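# Set the computer tower upright on its feet

## Task

Get the computer tower standing upright so that it rests on its own feet.

## Robot and tools

Robot: two arms, left_arm and right_arm, each ending in a five-digit hand (index, middle, ring, thumb). right_arm has a right hand; left_arm has its mirror image. A camera stand sits behind the arms. If anything ends up on the floor, the task fails.

Frames: the scene frame has its origin at table-top height midway between the arms, +z up, +x out over the table, +y toward left_arm. The bases stand near left (-0.033, +0.602, 0) m and right (-0.028, -0.638, 0) m, almost unrotated. Each arm's reported hand pose, velocities, targets and offsets use that arm's own base frame. Fixed cameras and the table use the scene frame. Printed positions can be a few cm off.

Hand point axes (right hand): +z runs along straight fingers toward the tips, +y points out of the palm face (which lies at y = -0.062 m), and +x crosses the palm away from the thumb. On the left hand, +x points toward the thumb. A rigid mast near the wrist on the palm side can bump things.

The 48-number row, used by execute_actions and move, always covers both arms, every value in [-1, 1]. Order: left dx, dy, dz, rx, ry, rz; then 16 left-hand motor goals; left current_limit, speed; then the same 24 for the right arm. The motor order is index_mcp, index_abd, index_pip, index_dip, middle_mcp, middle_abd, middle_pip, middle_dip, ring_mcp, ring_abd, ring_pip, ring_dip, thumb_cmc, thumb_axl, thumb_mcp, thumb_ipl.

The six pose numbers are offsets, not poses. They count from the arm's Hand target at the start of that action or move, along the arm's base axes. 1.0 equals 0.6 m for dx, dy, dz and 180 degrees for rx, ry, rz, which together form one rotation vector about the Hand target's position. Six zeros re-request the current target. Each new action starts from the updated target, so sending the same offset again moves the arm further. Orientation is clipped each step to within 32 degrees of the measured one.

The hand numbers are absolute goal angles, scaled between each hinge's stops. Moving toward -1 bends or curls the digit. Straight values: _mcp +0.75, _abd 0.00, _pip +0.58, _dip +0.70, thumb_cmc +0.71 (thumb flat beside the palm; lower swings it in front), thumb_axl +0.68, thumb_mcp +0.23, thumb_ipl +0.17. A 0 is a real goal. To leave a hand unchanged, send back its hand_goal, hand_current_limit and hand_speed. current_limit maps -1..+1 to 0..550 mA; very low values may not lift a finger. Speed gives (speed+1)/2 of 8.5 rad/s. Initial settings are 0.4 and -0.6.

Tools:
- execute_actions(actions, cameras): actions is a list of actions. Each action is up to 15 rows, one per 1/30 s. Every row counts from that action's start pose, and a short list repeats its last row. cameras lists camera names, ["all"] or []. An empty actions list returns images and the full state.
- move(target, speed, blend, stop_force, zero, blocking, cameras): target is one row or up to 15 rows. Every row is an offset from the same starting Hand targets. The hand point moves in a straight line; nothing is avoided. speed is in m/s, 0.002 to 3.2, default 0.25, with turning capped at twice that in rad/s. blend is a corner radius in m. stop_force, 4 to 120 N, ends an arm's path when its wrist senses that much push against its travel. It is unreliable for light or tipping objects and for turning moves, and should be left out when backing away from contact. zero (default true) re-zeroes the sensor before the move. blocking=false returns early and cannot be combined with stop_force. The whole move is capped at 10 s. The result adds a move: line with done, off_target, moving, held or fault, plus limits=paced (pose clipped) or limits=held.
- wait(seconds 0-10, cameras): lets time pass while holding commands.
- stop(cameras): brakes a running move.
- zoom_image(camera, region [x0,y0,x1,y1] in pixels, at most 504x504): zooms the latest image.
- zero_wrist_force(arm): re-zeroes that arm's wrist sensor.
- finished_scene(scene): ends the scene (1 or 2). The tower must stay upright unaided.

Cameras: cam_head_left, cam_head_right, cam_high (fixed, each 672x504), cam_left_wrist, cam_right_wrist (fisheye, on the hands).

Result lines: end_effector_position (m) and end_effector_quat_wxyz are in the base frame. Velocities are left out when joints read within noise. Hand target is the pose the next offsets count from. The hand point often stops short of it; send the remaining gap as an offset. Joint positions and torques are also reported. Wrist force and torque are given along the hand point axes, plus a peak-force line; they can drift. Per motor you get hand_goal, hand_measured, hand_current_ma and hand_state (moving, goal, blocked or overload). Faults and MOTOR HOT also appear.

Avoid:
- Hard impacts or pressing past firm contact, since the arms are stiff. Contact torque at a joint limit stops the arm for 10 s (elbow 130, wrists 46.9, shoulders 287 N m), as does roughly 150 N of outside force.
- Arm-to-arm contact, including one hand gripping the other.
- Dropping or flinging the tower, or letting it fall far.
- Paths that run near an arm's own base.
- Motor current at 495 mA or more for 5 s, which shuts the motor down.
- Motors reaching 85 °C from long holds or stretched poses, which brakes the arm for 30-60 s.

Simulated time keeps running while you think.

Each tool is called as a command line: name --argument value for each argument, lists and objects as JSON in quotes; but a table of rows of numbers goes row by row, as --pt "numbers of a row", without its own name.

## Session

execute_actions --actions '[]'

Scene clock: 0.00 s.
left_arm: end_effector_position=(+0.3837, -0.3522, +0.3842) hand_goal=(+0.754, +0.000, +0.576, +0.696, +0.754, +0.000, +0.576, +0.696, +0.754, +0.000, +0.576, +0.696, +0.714, +0.678, +0.226, +0.168) hand_measured=(+0.754, +0.000, +0.576, +0.696, +0.754, +0.000, +0.576, +0.696, +0.754, +0.000, +0.576, +0.696, +0.714, +0.678, +0.226, +0.168) hand_current_ma=(+0, +0, +0, +0, +0, +0, +0, +0, +0, +0, +0, +0, +0, +0, +0, +0) hand_state=(goal, goal, goal, goal, goal, goal, goal, goal, goal, goal, goal, goal, goal, goal, goal, goal) hand_current_limit=0.40 hand_speed=-0.60 end_effector_quat_wxyz=(+0.399, +0.078, +0.736, +0.541) | right_arm: end_effector_position=(+0.7710, +0.3509, +0.3085) hand_goal=(+0.754, +0.000, +0.576, +0.696, +0.754, +0.000, +0.576, +0.696, +0.754, +0.000, +0.576, +0.696, +0.714, +0.678, +0.226, +0.168) hand_measured=(+0.754, +0.000, +0.576, +0.696, +0.754, +0.000, +0.576, +0.696, +0.754, +0.000, +0.576, +0.696, +0.714, +0.678, +0.226, +0.168) hand_current_ma=(+0, +0, +0, +0, +0, +0, +0, +0, +0, +0, +0, +0, +0, +0, +0, +0) hand_state=(goal, goal, goal, goal, goal, goal, goal, goal, goal, goal, goal, goal, goal, goal, goal, goal) hand_current_limit=0.40 hand_speed=-0.60 end_effector_quat_wxyz=(-0.385, +0.889, -0.168, +0.181)
Joint positions: left_arm=[-1.427 -1.029 2.02 2.001 0.691 -0.413] | right_arm=[0.096 -1.15 1.382 0.664 0.955 -0.878]
Joint velocities: within noise
Joint torques (N m): no reading
Motor temperatures (°C): left_arm=[33 35 31 36 36 35] | right_arm=[35 33 36 44 35 36]
Wrist force (N): no reading
Wrist torque (N m): no reading
Wrist force, peak (N): no reading
Hand target: left_arm +0.3837, -0.3522, +0.3842; +0.399, +0.078, +0.736, +0.541 | right_arm +0.7710, +0.3509, +0.3085; -0.385, +0.889, -0.168, +0.181

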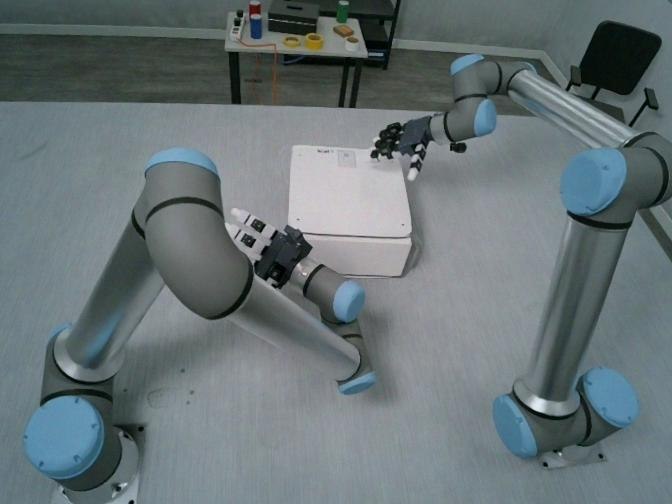

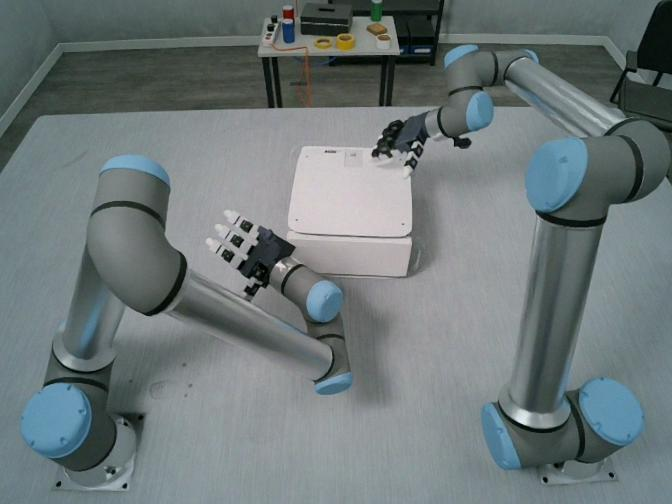

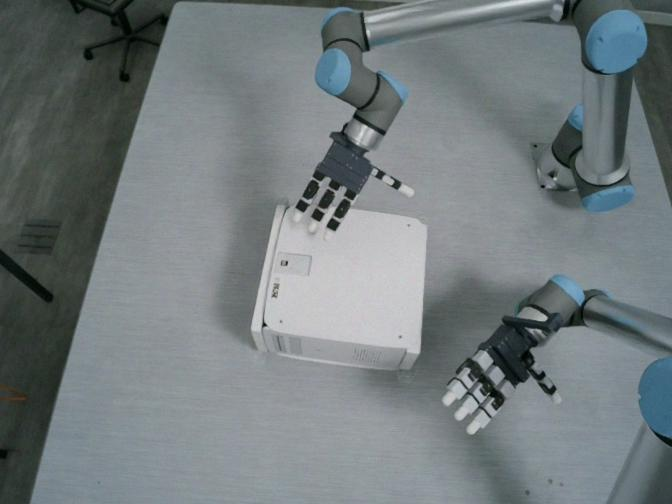

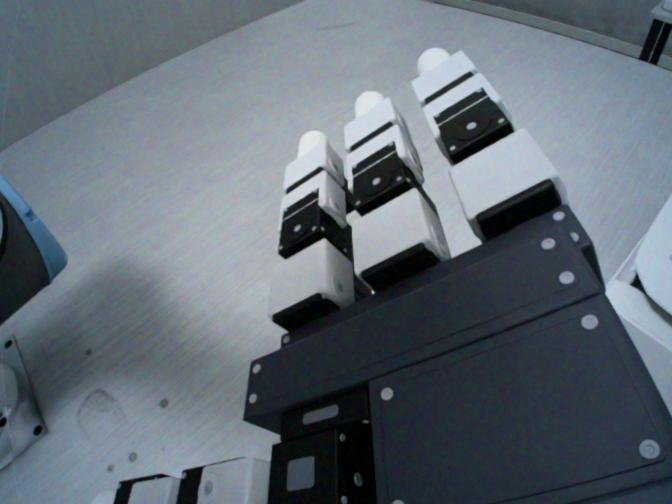

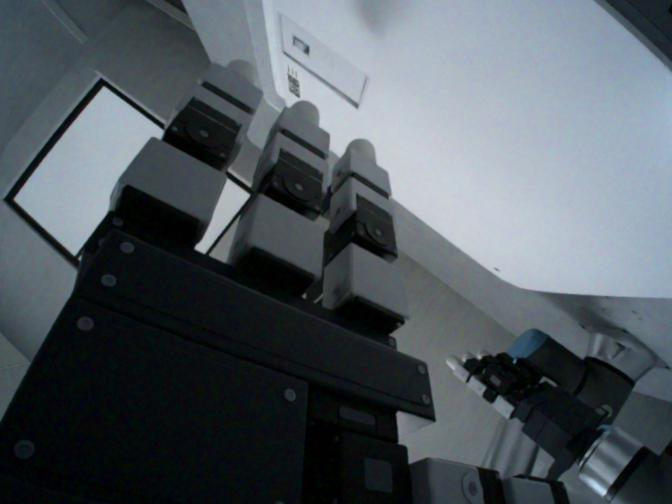

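zoom_image --camera "cam_high" --region '[230, 180, 450, 400]'

zoom_image --camera "cam_head_left" --region '[260, 120, 460, 300]'

zoom_image --camera "cam_head_right" --region '[260, 120, 460, 300]'

Scaled by 2.291.

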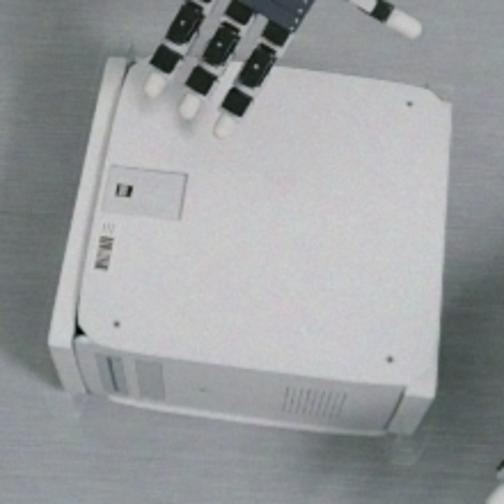

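Scaled by 2.520.

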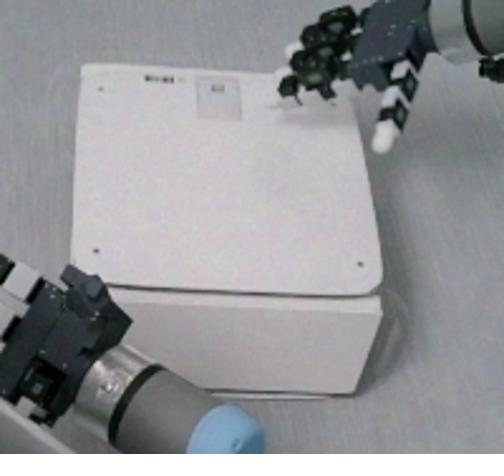

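Scaled by 2.520.

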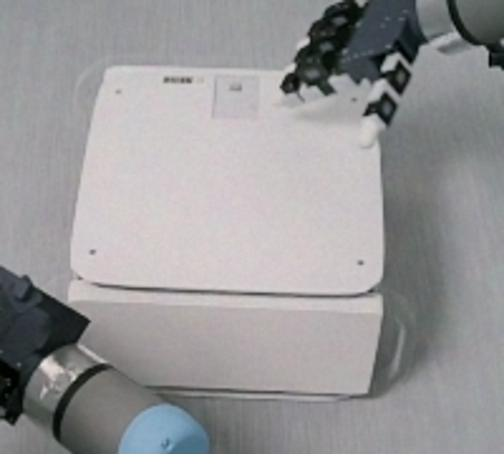

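zoom_image --camera "cam_high" --region '[245, 310, 345, 390]'

zoom_image --camera "cam_high" --region '[340, 320, 440, 400]'

zoom_image --camera "cam_high" --region '[250, 230, 330, 310]'

zoom_image --camera "cam_head_right" --region '[360, 210, 440, 290]'

zoom_image --camera "cam_head_left" --region '[270, 130, 350, 210]'

zoom_image --camera "cam_right_wrist" --region '[360, 150, 672, 400]'

Scaled by 5.040.

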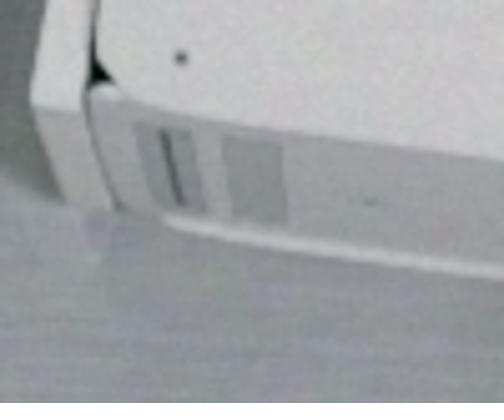

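Scaled by 5.040.

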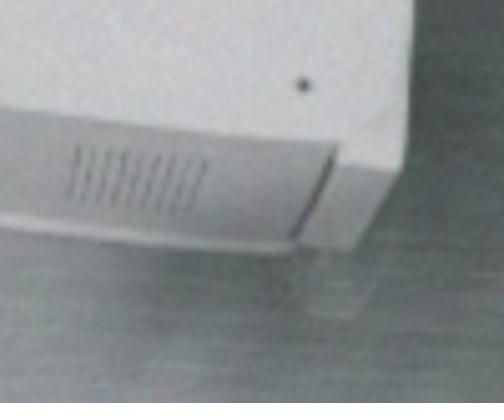

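Scaled by 6.300.

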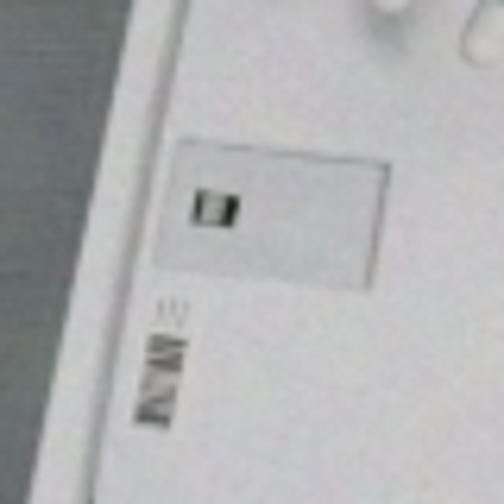

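Scaled by 6.300.

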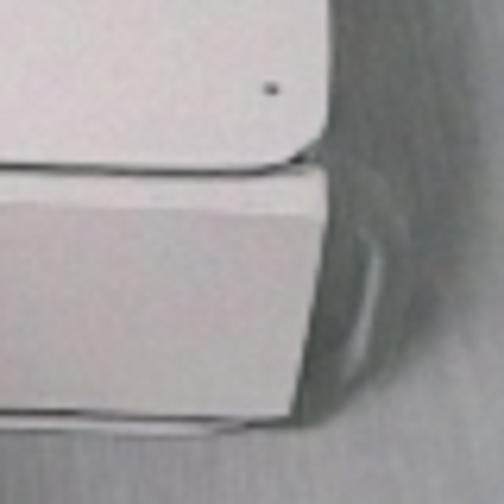

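Scaled by 6.300.

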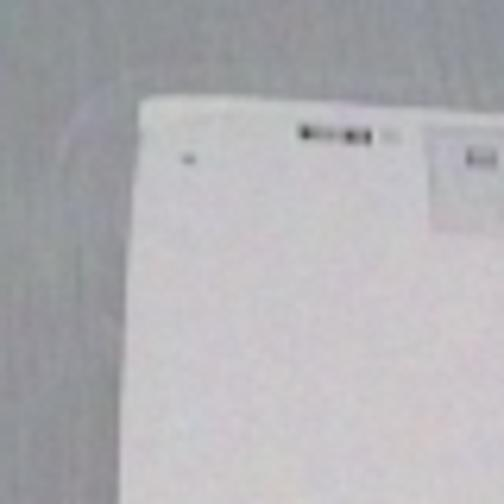

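Scaled by 1.615 from the camera's 672x504 image, which has a finer 960x720 frame.

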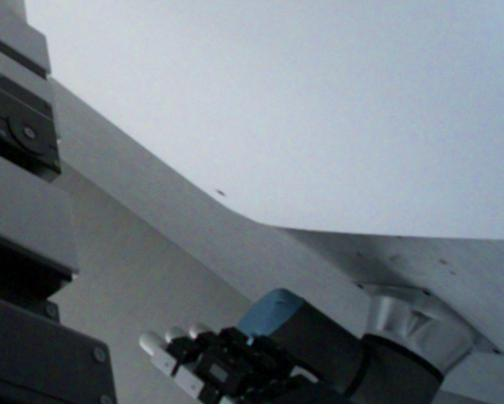

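move --target '[-0.045,-0.433,-0.19,-0.1026,-0.203,-0.181,0.754,0,0.576,0.696,0.754,0,0.576,0.696,0.754,0,0.576,0.696,0.714,0.678,0.226,0.168,0.4,-0.6, 0.167,-0.583,-0.25,0,0,0,0.754,0,0.576,0.696,0.754,0,0.576,0.696,0.754,0,0.576,0.696,0.714,0.678,0.226,0.168,0.4,-0.6]' --speed 0.3 --cameras '["all"]'

Scene clock: 119.77 s.
left_arm: end_effector_position=(+0.3567, -0.6120, +0.2702) hand_goal=(+0.754, +0.000, +0.576, +0.696, +0.754, +0.000, +0.576, +0.696, +0.754, +0.000, +0.576, +0.696, +0.714, +0.678, +0.226, +0.168) hand_measured=(+0.760, +0.000, +0.576, +0.696, +0.760, +0.000, +0.576, +0.696, +0.760, +0.000, +0.576, +0.696, +0.720, +0.678, +0.226, +0.168) hand_current_ma=(+21, +3, +3, +0, +27, +2, +3, +0, +24, +3, +3, +0, +20, -3, -1, -1) hand_state=(goal, goal, goal, goal, goal, goal, goal, goal, goal, goal, goal, goal, goal, goal, goal, goal) hand_current_limit=0.40 hand_speed=-0.60 end_effector_quat_wxyz=(+0.745, +0.043, +0.601, +0.286) | right_arm: end_effector_position=(+0.8712, +0.0011, +0.1586) hand_goal=(+0.754, +0.000, +0.576, +0.696, +0.754, +0.000, +0.576, +0.696, +0.754, +0.000, +0.576, +0.696, +0.714, +0.678, +0.226, +0.168) hand_measured=(+0.748, +0.004, +0.576, +0.698, +0.748, +0.000, +0.576, +0.696, +0.748, +0.000, +0.576, +0.696, +0.710, +0.678, +0.226, +0.168) hand_current_ma=(-1, +0, +0, +0, -1, +0, +0, +0, -2, +0, +0, +0, -1, +0, +0, +0) hand_state=(goal, goal, goal, goal, goal, goal, goal, goal, goal, goal, goal, goal, goal, goal, goal, goal) hand_current_limit=0.40 hand_speed=-0.60 end_effector_quat_wxyz=(-0.385, +0.889, -0.168, +0.181)
Joint positions: left_arm=[-1.591 -0.789 1.915 2.762 0.417 -1.835] | right_arm=[-0.354 -0.906 1.345 0.818 0.735 -1.41]
Joint torques (N m): left_arm=[15.64 -95.38 -12.64 2.24 3.64 -2.51] | right_arm=[-21.98 -69.59 -46.71 6.04 -5.81 -1.49]
Wrist force (N): left_arm=[0.5 0.3 -0.5] | right_arm=[-0.2 0.1 0.4]
Wrist torque (N m): left_arm=[0.08 -0.13 0.18] | right_arm=[-0.07 0.02 0.08]
Wrist force, peak (N): left_arm=[0.6 -0.4 -1.2] | right_arm=[-0.6 -1.8 -1.2]
Hand target: left_arm +0.3567, -0.6120, +0.2702; +0.745, +0.043, +0.601, +0.286 | right_arm +0.8712, +0.0011, +0.1585; -0.385, +0.889, -0.168, +0.181
Off the commanded pose: left_arm 0.000 m, 0 deg | right_arm 0.000 m, 0 deg.
move: done
camera_calibration:
cam_left_wrist: T_world_to_cam=[[0.103654, -0.884268, 0.45533, -0.740573], [-0.402357, -0.455945, -0.793866, 0.0371627], [0.909596, -0.100918, -0.403052, -0.155411], [0, 0, 0, 1]] pos_world=[0.233077, -0.653605, 0.304069]
cam_right_wrist: T_world_to_cam=[[-0.807386, -0.0110981, -0.589919, 0.835154], [-0.587266, 0.111661, 0.801655, 0.339036], [0.0569742, 0.993684, -0.0966712, 0.0891094], [0, 0, 0, 1]] pos_world=[0.868319, -0.117135, 0.229498]

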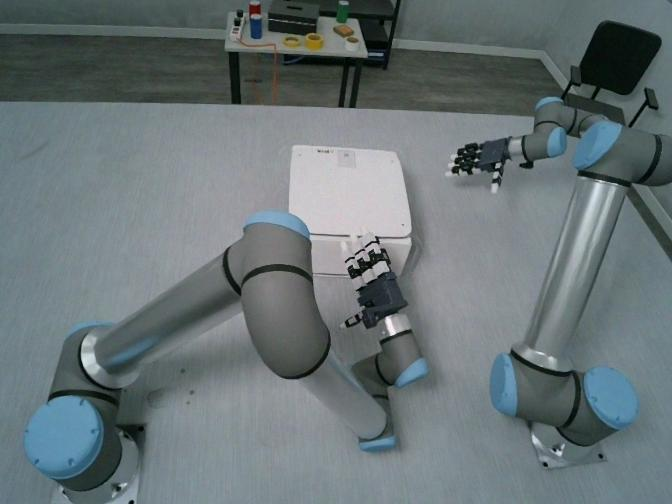

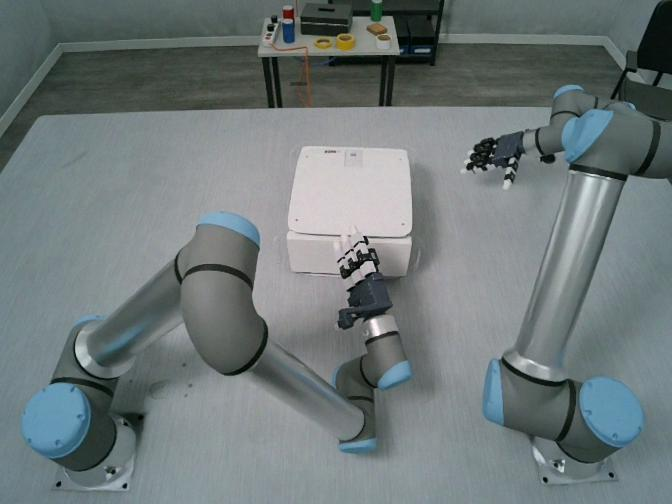

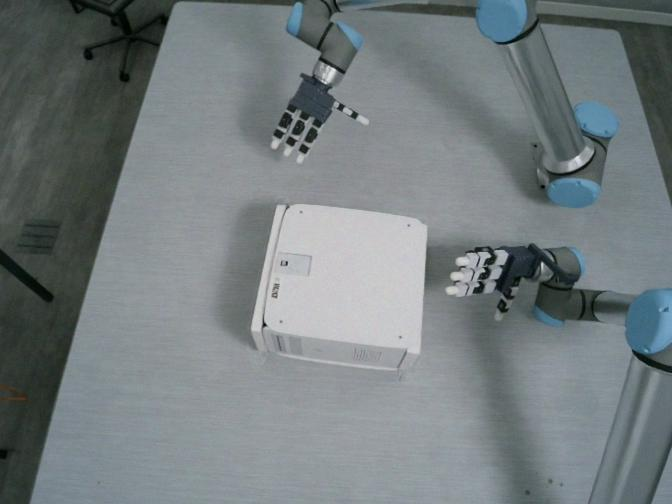

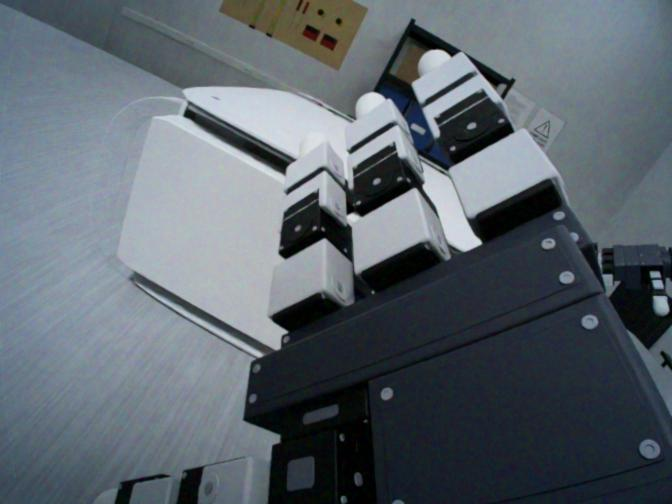

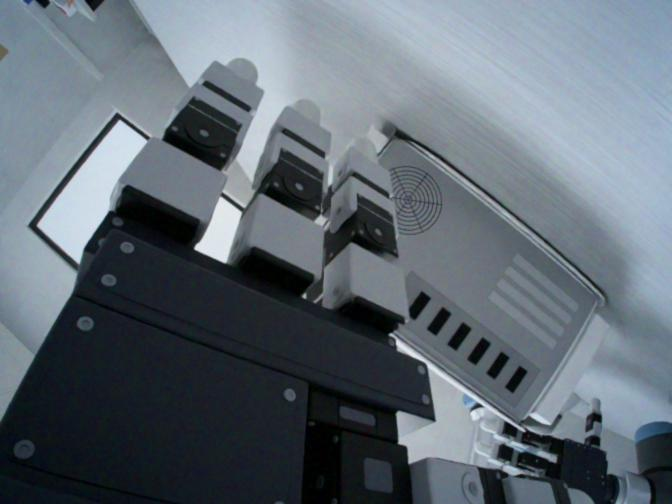

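zoom_image --camera "cam_left_wrist" --region '[60, 60, 360, 370]'

zoom_image --camera "cam_right_wrist" --region '[340, 100, 660, 440]'

zoom_image --camera "cam_head_right" --region '[270, 130, 430, 290]'

Scaled by 1.626 from the camera's 672x504 image, which has a finer 960x720 frame.

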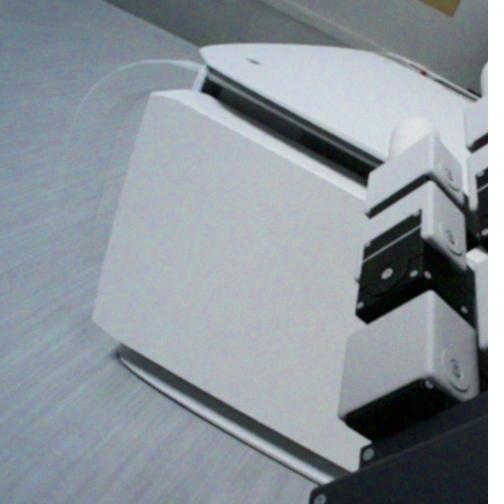

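Scaled by 1.482 from the camera's 672x504 image, which has a finer 960x720 frame.

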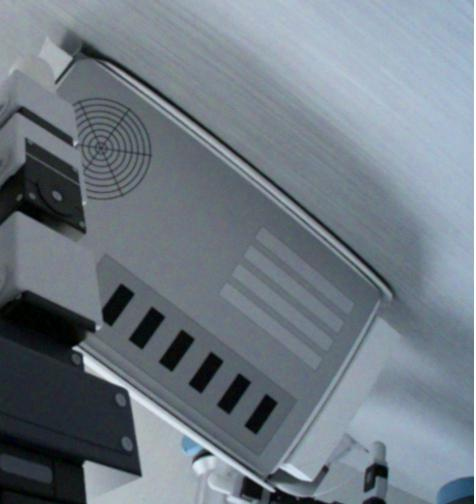

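Scaled by 3.150.

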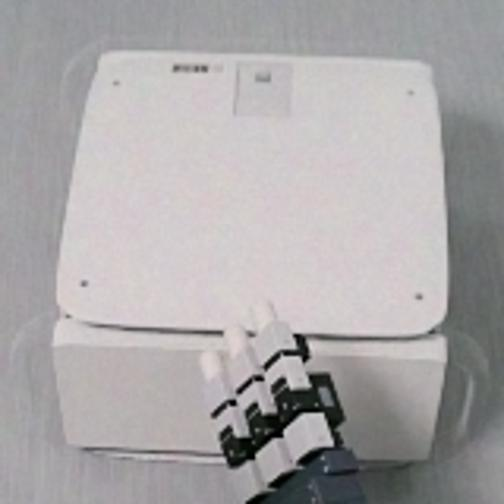

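move --target '[0,0,0,0,0,0,0.754,0,0.576,0.696,0.754,0,0.576,0.696,0.754,0,0.576,0.696,0.714,0.678,0.226,0.168,0.4,-0.6, 0.357,0.165,-0.05,0,0,0.196,0.754,0,0.576,0.696,0.754,0,0.576,0.696,0.754,0,0.576,0.696,0.714,0.678,0.226,0.168,0.4,-0.6]' --speed 0.3 --cameras '["cam_right_wrist","cam_high"]'

zoom_image --camera "cam_right_wrist" --region '[336, 0, 672, 400]'

Scene clock: 176.13 s.
left_arm: end_effector_position=(+0.3567, -0.6120, +0.2702) hand_goal=(+0.754, +0.000, +0.576, +0.696, +0.754, +0.000, +0.576, +0.696, +0.754, +0.000, +0.576, +0.696, +0.714, +0.678, +0.226, +0.168) hand_measured=(+0.760, +0.000, +0.576, +0.696, +0.760, +0.000, +0.576, +0.696, +0.760, +0.000, +0.576, +0.696, +0.720, +0.678, +0.226, +0.168) hand_current_ma=(+21, +3, +3, +0, +27, +2, +3, +0, +24, +3, +3, +0, +20, -3, -1, -1) hand_state=(goal, goal, goal, goal, goal, goal, goal, goal, goal, goal, goal, goal, goal, goal, goal, goal) hand_current_limit=0.40 hand_speed=-0.60 end_effector_quat_wxyz=(+0.745, +0.043, +0.601, +0.286) | right_arm: end_effector_position=(+1.0829, +0.1001, +0.1283) hand_goal=(+0.754, +0.000, +0.576, +0.696, +0.754, +0.000, +0.576, +0.696, +0.754, +0.000, +0.576, +0.696, +0.714, +0.678, +0.226, +0.168) hand_measured=(+0.748, +0.004, +0.576, +0.698, +0.748, +0.000, +0.576, +0.696, +0.748, +0.000, +0.576, +0.696, +0.710, +0.678, +0.226, +0.168) hand_current_ma=(-1, +0, +0, +0, -1, +0, +0, +0, -2, +0, +0, +0, -1, +0, +0, +0) hand_state=(goal, goal, goal, goal, goal, goal, goal, goal, goal, goal, goal, goal, goal, goal, goal, goal) hand_current_limit=0.40 hand_speed=-0.60 end_effector_quat_wxyz=(-0.422, +0.896, +0.108, +0.080)
Joint positions: left_arm=[-1.591 -0.789 1.915 2.763 0.417 -1.835] | right_arm=[-0.196 -0.146 0.035 1.838 0.693 -2.081]
Joint torques (N m): left_arm=[14.25 -97.12 -12.66 1.69 3.43 -2.28] | right_arm=[-21.47 -105.36 -51.84 6.71 -5.53 -2.37]
Wrist force (N): left_arm=[0.7 0.5 -0.5] | right_arm=[-0.3 -0.1 0.1]
Wrist torque (N m): left_arm=[0.10 -0.15 0.19] | right_arm=[-0.07 0.06 0.03]
Wrist force, peak (N): left_arm=[0.9 0.6 -1.0] | right_arm=[-0.9 0.3 -1.5]
Hand target: left_arm +0.3567, -0.6120, +0.2702; +0.745, +0.043, +0.601, +0.286 | right_arm +1.0854, +0.1001, +0.1285; -0.422, +0.898, +0.109, +0.056
Off the commanded pose: left_arm 0.000 m, 0 deg | right_arm 0.003 m, 3 deg.
elbow stopped short (right arm): the move would have taken joint 3 (elbow) straighter than the controller allows.
move: off_target (right_arm)
camera_calibration:
cam_right_wrist: T_world_to_cam=[[-0.63633, -0.457435, -0.621158, 0.852779], [-0.583476, -0.241326, 0.775446, 0.511191], [-0.504618, 0.855871, -0.113339, 0.599902], [0, 0, 0, 1]] pos_world=[1.14364, 0.0000162628, 0.201301]
Images, in order (width x height): cam_high 672x504, cam_right_wrist 672x504.

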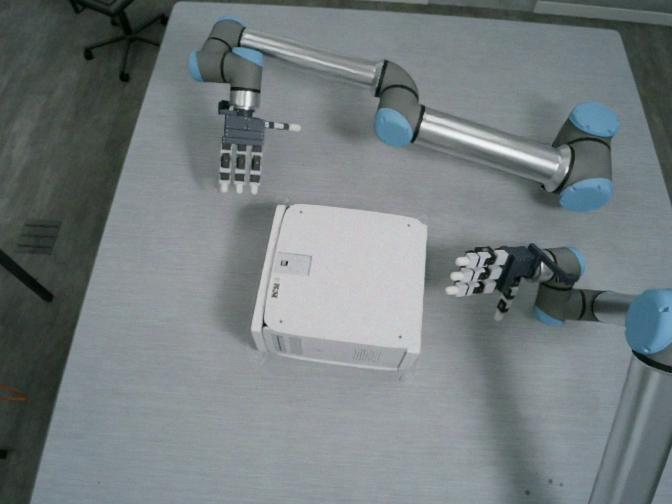

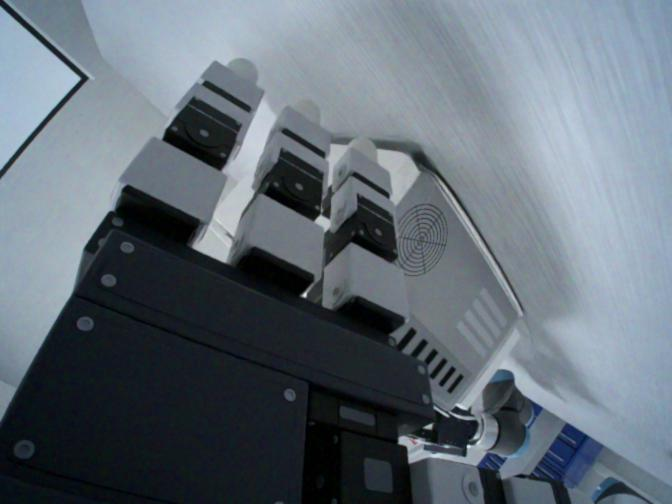

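Scaled by 1.260 from the camera's 672x504 image, which has a finer 960x720 frame.

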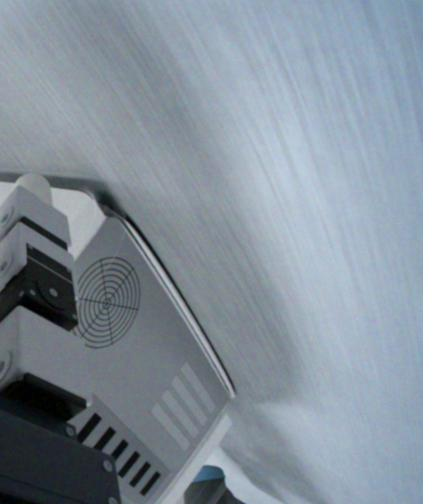

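move --target '[0,0,0,0,0,0,0.754,0,0.576,0.696,0.754,0,0.576,0.696,0.754,0,0.576,0.696,0.714,0.678,0.226,0.168,0.4,-0.6, 0,0,0,0,0,0,-0.4,0,-0.8,-0.5,-0.4,0,-0.8,-0.5,-0.4,0,-0.8,-0.5,0.714,0.678,0.226,0.168,0.4,-0.4]' --speed 0.3 --cameras '["cam_right_wrist"]'

zoom_image --camera "cam_right_wrist" --region '[200, 60, 550, 400]'

Scene clock: 197.60 s.
left_arm: end_effector_position=(+0.3567, -0.6120, +0.2702) hand_goal=(+0.754, +0.000, +0.576, +0.696, +0.754, +0.000, +0.576, +0.696, +0.754, +0.000, +0.576, +0.696, +0.714, +0.678, +0.226, +0.168) hand_measured=(+0.760, +0.000, +0.576, +0.696, +0.760, +0.000, +0.576, +0.696, +0.760, +0.000, +0.576, +0.696, +0.720, +0.678, +0.226, +0.168) hand_current_ma=(+21, +3, +3, +0, +27, +2, +3, +0, +24, +3, +3, +0, +20, -3, -1, -1) hand_state=(goal, goal, goal, goal, goal, goal, goal, goal, goal, goal, goal, goal, goal, goal, goal, goal) hand_current_limit=0.40 hand_speed=-0.60 end_effector_quat_wxyz=(+0.745, +0.043, +0.601, +0.286) | right_arm: end_effector_position=(+1.0829, +0.1001, +0.1282) hand_goal=(-0.400, +0.000, -0.800, -0.500, -0.400, +0.000, -0.800, -0.500, -0.400, +0.000, -0.800, -0.500, +0.714, +0.678, +0.226, +0.168) hand_measured=(-0.362, +0.004, -0.650, -0.474, -0.362, +0.000, -0.652, -0.472, -0.358, +0.000, -0.658, -0.470, +0.710, +0.678, +0.226, +0.168) hand_current_ma=(+34, +0, +371, +17, +36, +0, +364, +17, +44, +0, +336, +22, -1, +0, +0, +0) hand_state=(blocked, goal, blocked, blocked, blocked, goal, blocked, blocked, blocked, goal, blocked, blocked, goal, goal, goal, goal) hand_current_limit=0.40 hand_speed=-0.40 end_effector_quat_wxyz=(-0.422, +0.896, +0.108, +0.080)
Joint positions: left_arm=[-1.591 -0.789 1.915 2.763 0.417 -1.835] | right_arm=[-0.196 -0.146 0.035 1.838 0.693 -2.081]
Joint torques (N m): left_arm=[13.99 -94.02 -12.87 1.88 3.77 -1.92] | right_arm=[-19.37 -107.43 -47.01 6.02 -4.93 -1.92]
Wrist force (N): left_arm=[0.5 0.3 -0.5] | right_arm=[-0.2 0.3 0.2]
Wrist torque (N m): left_arm=[0.08 -0.13 0.18] | right_arm=[0.21 0.08 0.08]
Wrist force, peak (N): left_arm=[0.8 0.9 -0.3] | right_arm=[-0.1 0.4 -1.1]
Hand target: left_arm +0.3567, -0.6120, +0.2702; +0.745, +0.043, +0.601, +0.286 | right_arm +1.0854, +0.1001, +0.1285; -0.422, +0.898, +0.109, +0.056
Off the commanded pose: left_arm 0.000 m, 0 deg | right_arm 0.002 m, 3 deg.
elbow stopped short (right arm): the move would have taken joint 3 (elbow) straighter than the controller allows.
move: off_target (right_arm)
camera_calibration:
cam_right_wrist: T_world_to_cam=[[-0.636347, -0.457328, -0.62122, 0.852748], [-0.58349, -0.241402, 0.775412, 0.511291], [-0.504582, 0.855907, -0.11323, 0.599827], [0, 0, 0, 1]] pos_world=[1.14364, 0.0000163436, 0.201201]
Images, in order (width x height): cam_right_wrist 672x504.

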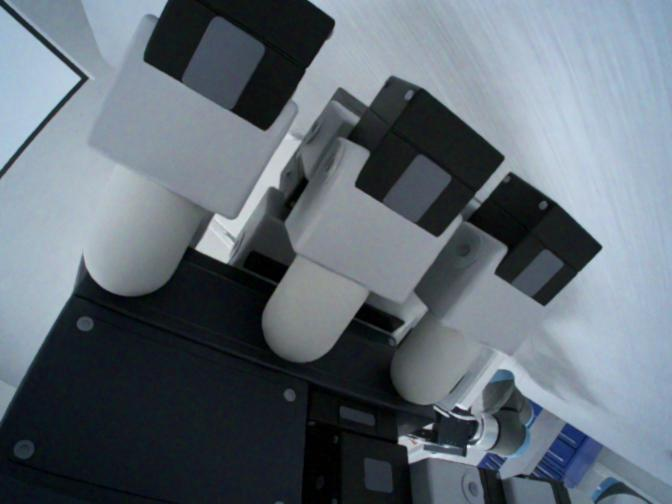

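Scaled by 1.440 from the camera's 672x504 image, which has a finer 960x720 frame.

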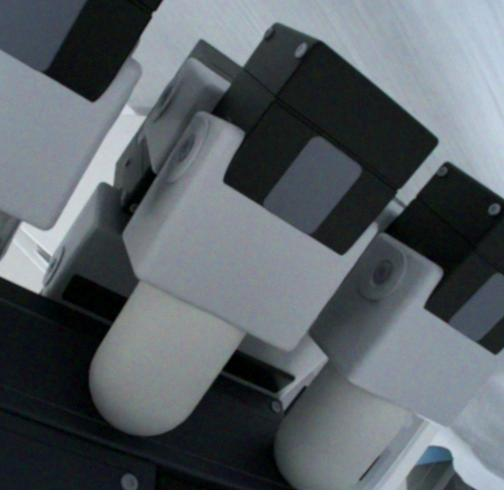

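move --target '[0,0,0,0,0,0,0.754,0,0.576,0.696,0.754,0,0.576,0.696,0.754,0,0.576,0.696,0.714,0.678,0.226,0.168,0.4,-0.6, 0,0,0,0,0,0,1,0,1,1,1,0,1,1,1,0,1,1,0.714,0.678,0.226,0.168,0.4,-0.3]' --speed 0.3 --cameras '["cam_right_wrist"]'

zoom_image --camera "cam_right_wrist" --region '[200, 60, 550, 400]'

Scene clock: 206.70 s.
left_arm: end_effector_position=(+0.3567, -0.6120, +0.2702) hand_goal=(+0.754, +0.000, +0.576, +0.696, +0.754, +0.000, +0.576, +0.696, +0.754, +0.000, +0.576, +0.696, +0.714, +0.678, +0.226, +0.168) hand_measured=(+0.760, +0.000, +0.576, +0.696, +0.760, +0.000, +0.576, +0.696, +0.760, +0.000, +0.576, +0.696, +0.720, +0.678, +0.226, +0.168) hand_current_ma=(+21, +3, +3, +0, +27, +2, +3, +0, +24, +3, +3, +0, +20, -3, -1, -1) hand_state=(goal, goal, goal, goal, goal, goal, goal, goal, goal, goal, goal, goal, goal, goal, goal, goal) hand_current_limit=0.40 hand_speed=-0.60 end_effector_quat_wxyz=(+0.745, +0.043, +0.601, +0.286) | right_arm: end_effector_position=(+1.0829, +0.1001, +0.1282) hand_goal=(+1.000, +0.000, +1.000, +1.000, +1.000, +0.000, +1.000, +1.000, +1.000, +0.000, +1.000, +1.000, +0.714, +0.678, +0.226, +0.168) hand_measured=(+0.980, +0.004, +0.992, +0.996, +0.980, +0.000, +0.992, +0.996, +0.980, +0.000, +0.992, +0.998, +0.710, +0.678, +0.226, +0.168) hand_current_ma=(-10, +0, -2, +0, -10, +0, -2, +0, -12, +0, -1, +0, -1, +0, +0, +0) hand_state=(goal, goal, goal, goal, goal, goal, goal, goal, blocked, goal, goal, goal, goal, goal, goal, goal) hand_current_limit=0.40 hand_speed=-0.30 end_effector_quat_wxyz=(-0.422, +0.896, +0.108, +0.080)
Joint positions: left_arm=[-1.591 -0.789 1.915 2.763 0.417 -1.835] | right_arm=[-0.196 -0.146 0.035 1.838 0.693 -2.081]
Joint torques (N m): left_arm=[16.92 -94.99 -11.59 2.22 3.57 -1.98] | right_arm=[-7.1 -110.87 -32.48 4.02 -5.08 -1.76]
Wrist force (N): left_arm=[0.5 0.1 -0.1] | right_arm=[-0.2 0.3 0.1]
Wrist torque (N m): left_arm=[0.01 -0.12 0.19] | right_arm=[-0.05 0.04 0.03]
Wrist force, peak (N): left_arm=[1.2 0.4 -0.7] | right_arm=[-0.2 1.0 0.1]
Hand target: left_arm +0.3567, -0.6120, +0.2702; +0.745, +0.043, +0.601, +0.286 | right_arm +1.0854, +0.1001, +0.1285; -0.422, +0.898, +0.109, +0.056
Off the commanded pose: left_arm 0.000 m, 0 deg | right_arm 0.002 m, 3 deg.
elbow stopped short (right arm): the move would have taken joint 3 (elbow) straighter than the controller allows.
move: off_target (right_arm)
camera_calibration:
cam_right_wrist: T_world_to_cam=[[-0.636316, -0.457381, -0.621212, 0.852711], [-0.583528, -0.241336, 0.775404, 0.511337], [-0.504576, 0.855897, -0.113329, 0.599841], [0, 0, 0, 1]] pos_world=[1.14364, 0.0000162836, 0.201201]
Images, in order (width x height): cam_right_wrist 672x504.

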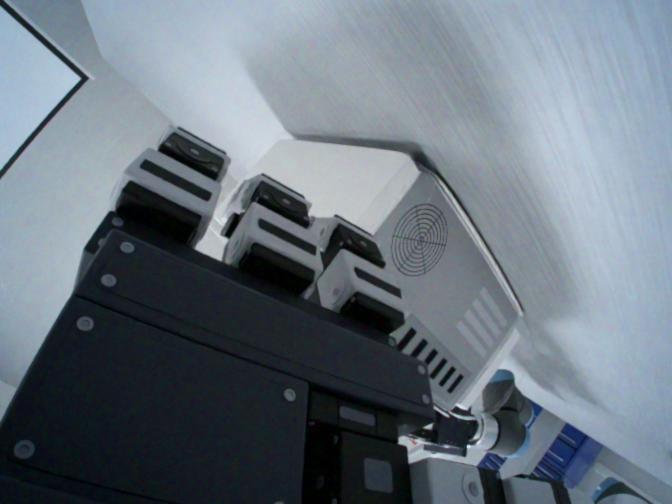

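Scaled by 1.440 from the camera's 672x504 image, which has a finer 960x720 frame.

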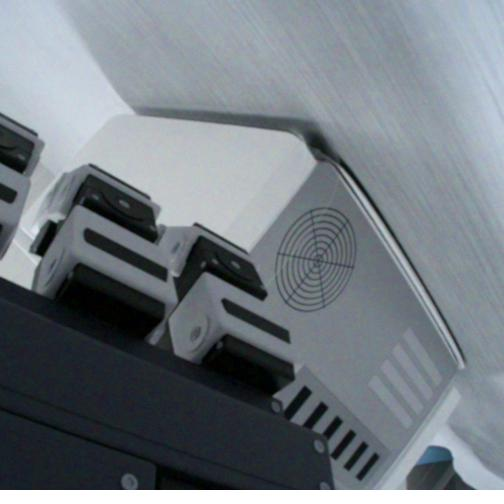

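zoom_image --camera "cam_right_wrist" --region '[340, 110, 460, 210]'

zoom_image --camera "cam_right_wrist" --region '[240, 110, 360, 210]'

Scaled by 4.200 from the camera's 672x504 image, which has a finer 960x720 frame.

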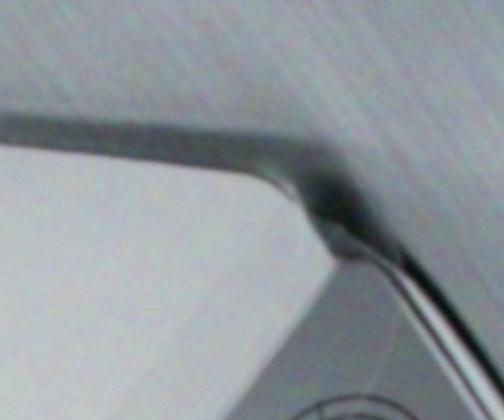

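Scaled by 4.200 from the camera's 672x504 image, which has a finer 960x720 frame.

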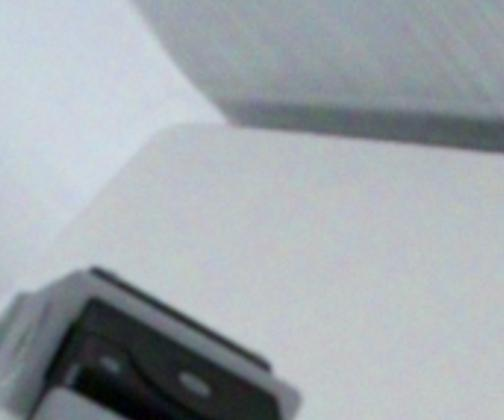

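zoom_image --camera "cam_right_wrist" --region '[400, 160, 540, 300]'

zoom_image --camera "cam_right_wrist" --region '[400, 290, 540, 430]'

Scaled by 3.600 from the camera's 672x504 image, which has a finer 960x720 frame.

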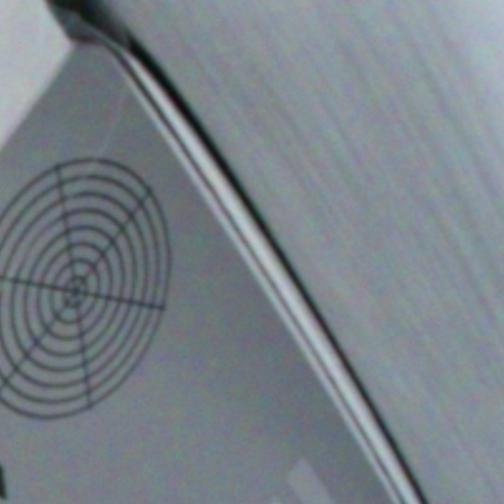

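Scaled by 3.600 from the camera's 672x504 image, which has a finer 960x720 frame.

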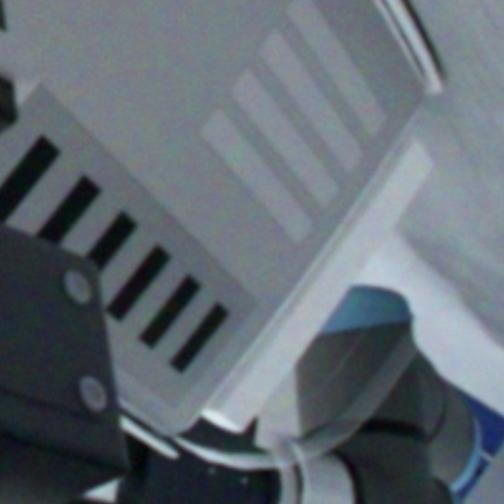

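move --target '[0.45,0.35,0.3,0.15,-0.067,-0.19,-0.616,0,-0.737,0.26,-0.616,0,-0.737,0.26,-0.616,0,-0.737,0.26,0.714,0.678,0.226,0.168,0.2,-0.6, -0.359,-0.083,0.369,0.035,-0.870,0.3138,-0.616,0,-0.737,0.26,-0.616,0,-0.737,0.26,-0.616,0,-0.737,0.26,0.714,0.678,0.226,0.168,0.2,-0.6]' --speed 0.3 --cameras '["cam_head_right","cam_high","cam_right_wrist"]'

Scene clock: 390.10 s.
left_arm: end_effector_position=(+0.6267, -0.4020, +0.4502) hand_goal=(-0.616, +0.000, -0.736, +0.260, -0.616, +0.000, -0.736, +0.260, -0.616, +0.000, -0.736, +0.260, +0.714, +0.678, +0.226, +0.168) hand_measured=(-0.552, +0.000, -0.716, +0.264, -0.568, +0.000, -0.724, +0.264, -0.568, +0.000, -0.726, +0.262, +0.728, +0.678, +0.226, +0.168) hand_current_ma=(+308, +3, +80, +17, +230, +2, +46, +12, +230, +3, +43, +10, +55, -3, -1, -1) hand_state=(blocked, goal, goal, goal, blocked, goal, goal, goal, blocked, goal, goal, goal, goal, goal, goal, goal) hand_current_limit=0.20 hand_speed=-0.60 end_effector_quat_wxyz=(+0.823, +0.356, +0.400, +0.189) | right_arm: end_effector_position=(+0.8700, +0.0503, +0.3499) hand_goal=(-0.616, +0.000, -0.736, +0.260, -0.616, +0.000, -0.736, +0.260, -0.616, +0.000, -0.736, +0.260, +0.714, +0.678, +0.226, +0.168) hand_measured=(-0.576, +0.002, -0.686, +0.268, -0.588, +0.000, -0.704, +0.266, -0.586, +0.000, -0.706, +0.266, +0.724, +0.678, +0.226, +0.168) hand_current_ma=(+40, +0, +50, +2, +21, +0, +22, +1, +23, +0, +19, +1, +3, +0, +0, +0) hand_state=(blocked, goal, blocked, goal, blocked, goal, blocked, goal, blocked, goal, blocked, goal, goal, goal, goal, goal) hand_current_limit=0.20 hand_speed=-0.60 end_effector_quat_wxyz=(+0.000, +0.000, +0.707, +0.707)
Joint positions: left_arm=[-1.035 -1.481 2.236 5.028 1.093 -3.512] | right_arm=[-0.429 -0.692 1.535 2.299 0.429 -6.282]
Joint torques (N m): left_arm=[15.53 -59.3 -46.42 0.27 2.61 -2.01] | right_arm=[19.66 -74.22 -15.94 3.84 3.76 -0.99]
Wrist force (N): left_arm=[-0.1 0.3 -0.6] | right_arm=[-1.1 -0.1 -0.8]
Wrist torque (N m): left_arm=[-0.11 -0.09 0.06] | right_arm=[-0.07 0.13 -0.05]
Wrist force, peak (N): left_arm=[0.7 0.3 -1.1] | right_arm=[-1.5 0.0 -1.6]
Hand target: left_arm +0.6267, -0.4020, +0.4502; +0.823, +0.356, +0.400, +0.189 | right_arm +0.8700, +0.0503, +0.3499; +0.000, +0.000, +0.707, +0.707
Off the commanded pose: left_arm 0.000 m, 0 deg | right_arm 0.000 m, 0 deg.
move: done
camera_calibration:
cam_right_wrist: T_world_to_cam=[[0.817472, 0.00432663, 0.575952, -0.874764], [0.409914, -0.706839, -0.576497, -0.164665], [0.404611, 0.707361, -0.579594, -0.0602219], [0, 0, 0, 1]] pos_world=[0.80696, -0.0700081, 0.373989]
Images, in order (width x height): cam_head_right 672x504, cam_high 672x504, cam_right_wrist 672x504.

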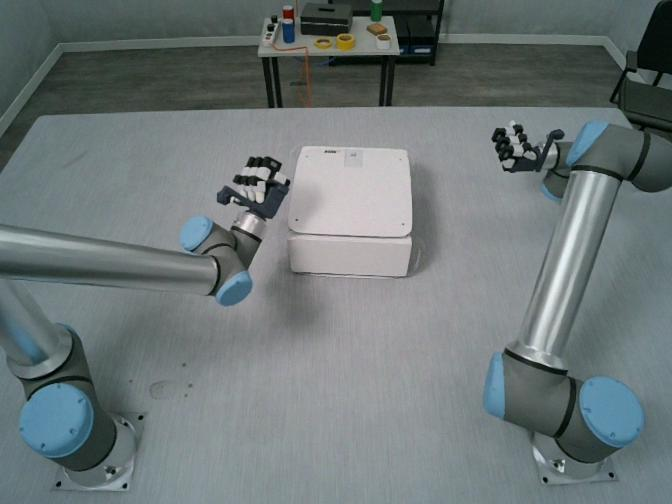

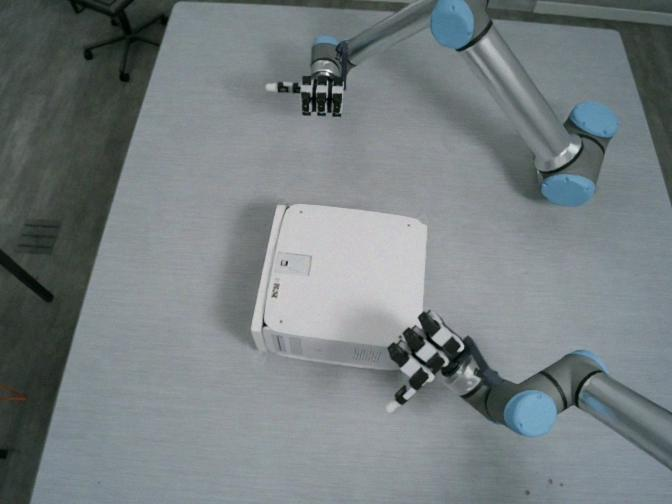

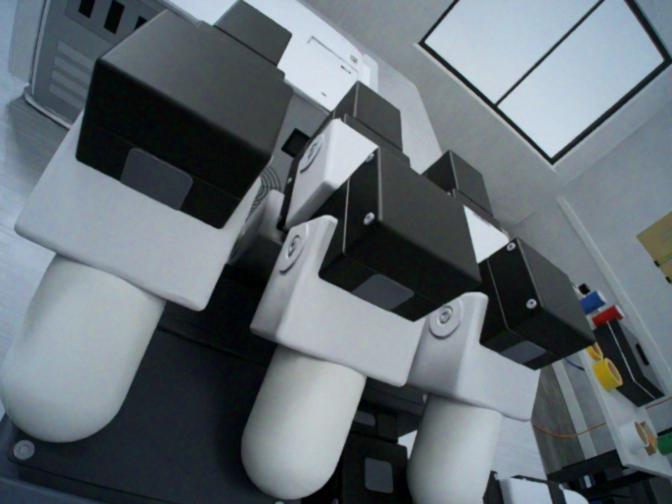

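move --target '[0.455,0.12,-0.167,0.220,-0.110,-0.305,-0.616,0,-0.737,0.26,-0.616,0,-0.737,0.26,-0.616,0,-0.737,0.26,0.714,0.678,0.226,0.168,0.2,-0.6, -0.005,0.333,-0.323,0,0,-0.0314,-0.616,0,-0.737,0.26,-0.616,0,-0.737,0.26,-0.616,0,-0.737,0.26,0.714,0.678,0.226,0.168,0.2,-0.6]' --speed 0.25 --cameras '["cam_head_right","cam_high","cam_left_wrist"]'

Scene clock: 429.80 s.
left_arm: end_effector_position=(+0.7798, -0.3616, +0.3940) hand_goal=(-0.616, +0.000, -0.736, +0.260, -0.616, +0.000, -0.736, +0.260, -0.616, +0.000, -0.736, +0.260, +0.714, +0.678, +0.226, +0.168) hand_measured=(-0.552, +0.000, -0.716, +0.264, -0.568, +0.000, -0.724, +0.264, -0.568, +0.000, -0.726, +0.262, +0.728, +0.678, +0.226, +0.168) hand_current_ma=(+307, +3, +80, +17, +230, +2, +46, +12, +230, +3, +43, +10, +62, -3, -1, -1) hand_state=(blocked, goal, goal, goal, blocked, goal, goal, goal, blocked, goal, goal, goal, goal, goal, goal, goal) hand_current_limit=0.20 hand_speed=-0.60 end_effector_quat_wxyz=(+0.795, +0.579, +0.168, +0.071) | right_arm: end_effector_position=(+0.8682, +0.1400, +0.2631) hand_goal=(-0.616, +0.000, -0.736, +0.260, -0.616, +0.000, -0.736, +0.260, -0.616, +0.000, -0.736, +0.260, +0.714, +0.678, +0.226, +0.168) hand_measured=(-0.576, +0.000, -0.688, +0.268, -0.588, +0.000, -0.706, +0.266, -0.586, +0.000, -0.706, +0.266, +0.728, +0.678, +0.226, +0.168) hand_current_ma=(+39, +0, +48, +2, +21, +0, +22, +1, +23, +0, +19, +1, +5, +0, +0, +0) hand_state=(blocked, goal, blocked, goal, blocked, goal, blocked, goal, blocked, goal, blocked, goal, goal, goal, goal, goal) hand_current_limit=0.20 hand_speed=-0.60 end_effector_quat_wxyz=(+0.015, +0.016, +0.707, +0.707)
Joint positions: left_arm=[-0.513 -1.222 1.981 5.173 2.226 -3.555] | right_arm=[-0.334 -0.609 1.584 2.167 0.291 -6.283]
Joint torques (N m): left_arm=[15.34 -47.04 -46.62 0.87 1.44 1.88] | right_arm=[-0.61 -87.79 -23.85 -0.18 -0.87 0.51]
Wrist force (N): left_arm=[0.2 0.4 -0.1] | right_arm=[-1.2 -0.4 -0.8]
Wrist torque (N m): left_arm=[-0.19 -0.01 -0.01] | right_arm=[-0.10 0.15 -0.08]
Wrist force, peak (N): left_arm=[-1.2 0.2 -0.9] | right_arm=[-1.4 -3.6 2.7]
Hand target: left_arm +0.7798, -0.3616, +0.3940; +0.795, +0.579, +0.168, +0.071 (not the last commanded pose) | right_arm +0.8682, +0.1400, +0.2631; +0.015, +0.016, +0.707, +0.707 (not the last commanded pose)
Off the commanded pose: left_arm 0.132 m, 31 deg | right_arm 0.153 m, 3 deg.
FORCE FAULT: contact force on the right arm reached its limit, and that arm stopped. The contact can be on any part of that arm, not only on its tool. That arm's remaining commands of this call were not run. That arm is still stopped at the end of this call. That arm stays stopped for about 9 more seconds. Until then a move that you send moves the other arm only, and its call returns only when the move has ended. Once the stop has ended, the next robot result says so. If the stop ends while you think or write, that arm runs what you send next, counted from a new Hand target: where the arm stands when the stop ends. While its stop runs, that arm, its gripper or tool too, takes no new command. Until it ends, the stop uses up actions while you think or wait. An arm that is not stopped still takes commands.
move: fault (right_arm), off_target (left_arm; braked at the fault stop of right_arm)
camera_calibration:
cam_left_wrist: T_world_to_cam=[[-0.810572, -0.413737, -0.414481, 0.606374], [0.102904, 0.596109, -0.796282, 0.407205], [0.576527, -0.688095, -0.440615, -0.402819], [0, 0, 0, 1]] pos_world=[0.681843, -0.269037, 0.398092]
Images, in order (width x height): cam_head_right 672x504, cam_high 672x504, cam_left_wrist 672x504.

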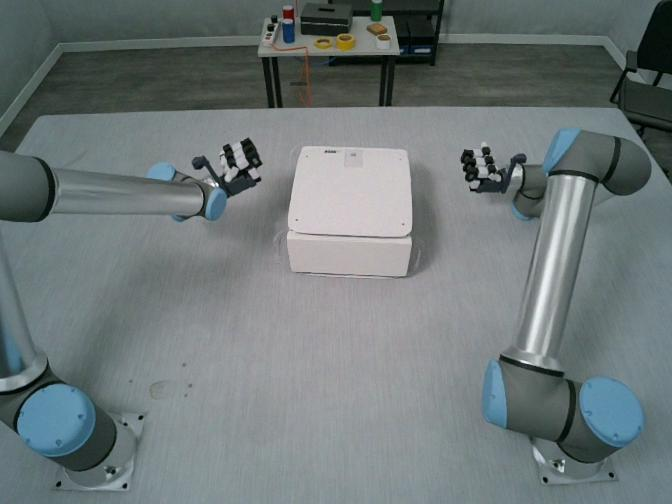

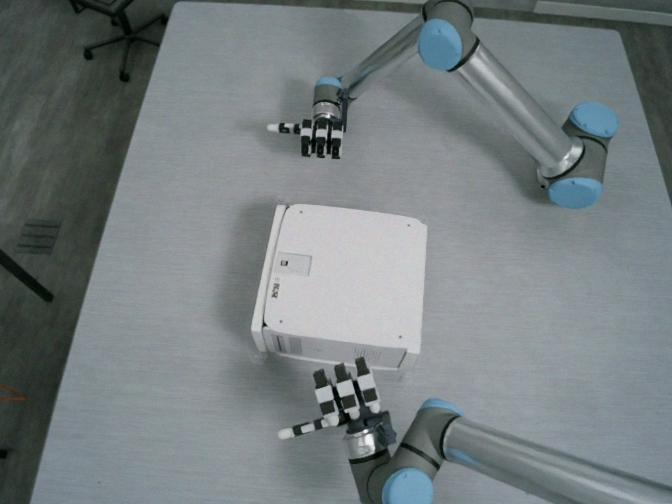

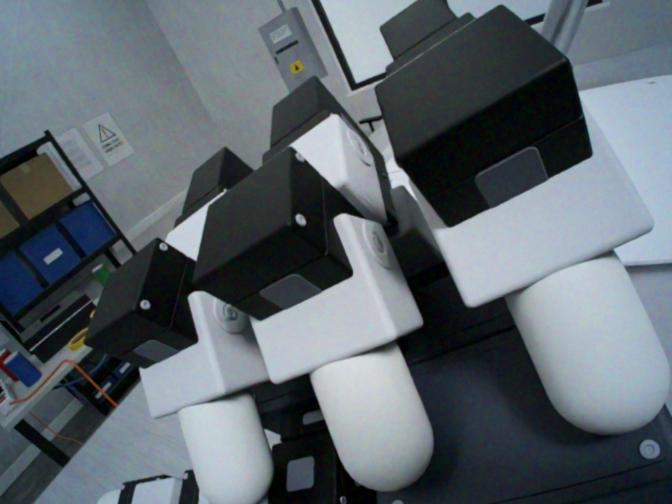

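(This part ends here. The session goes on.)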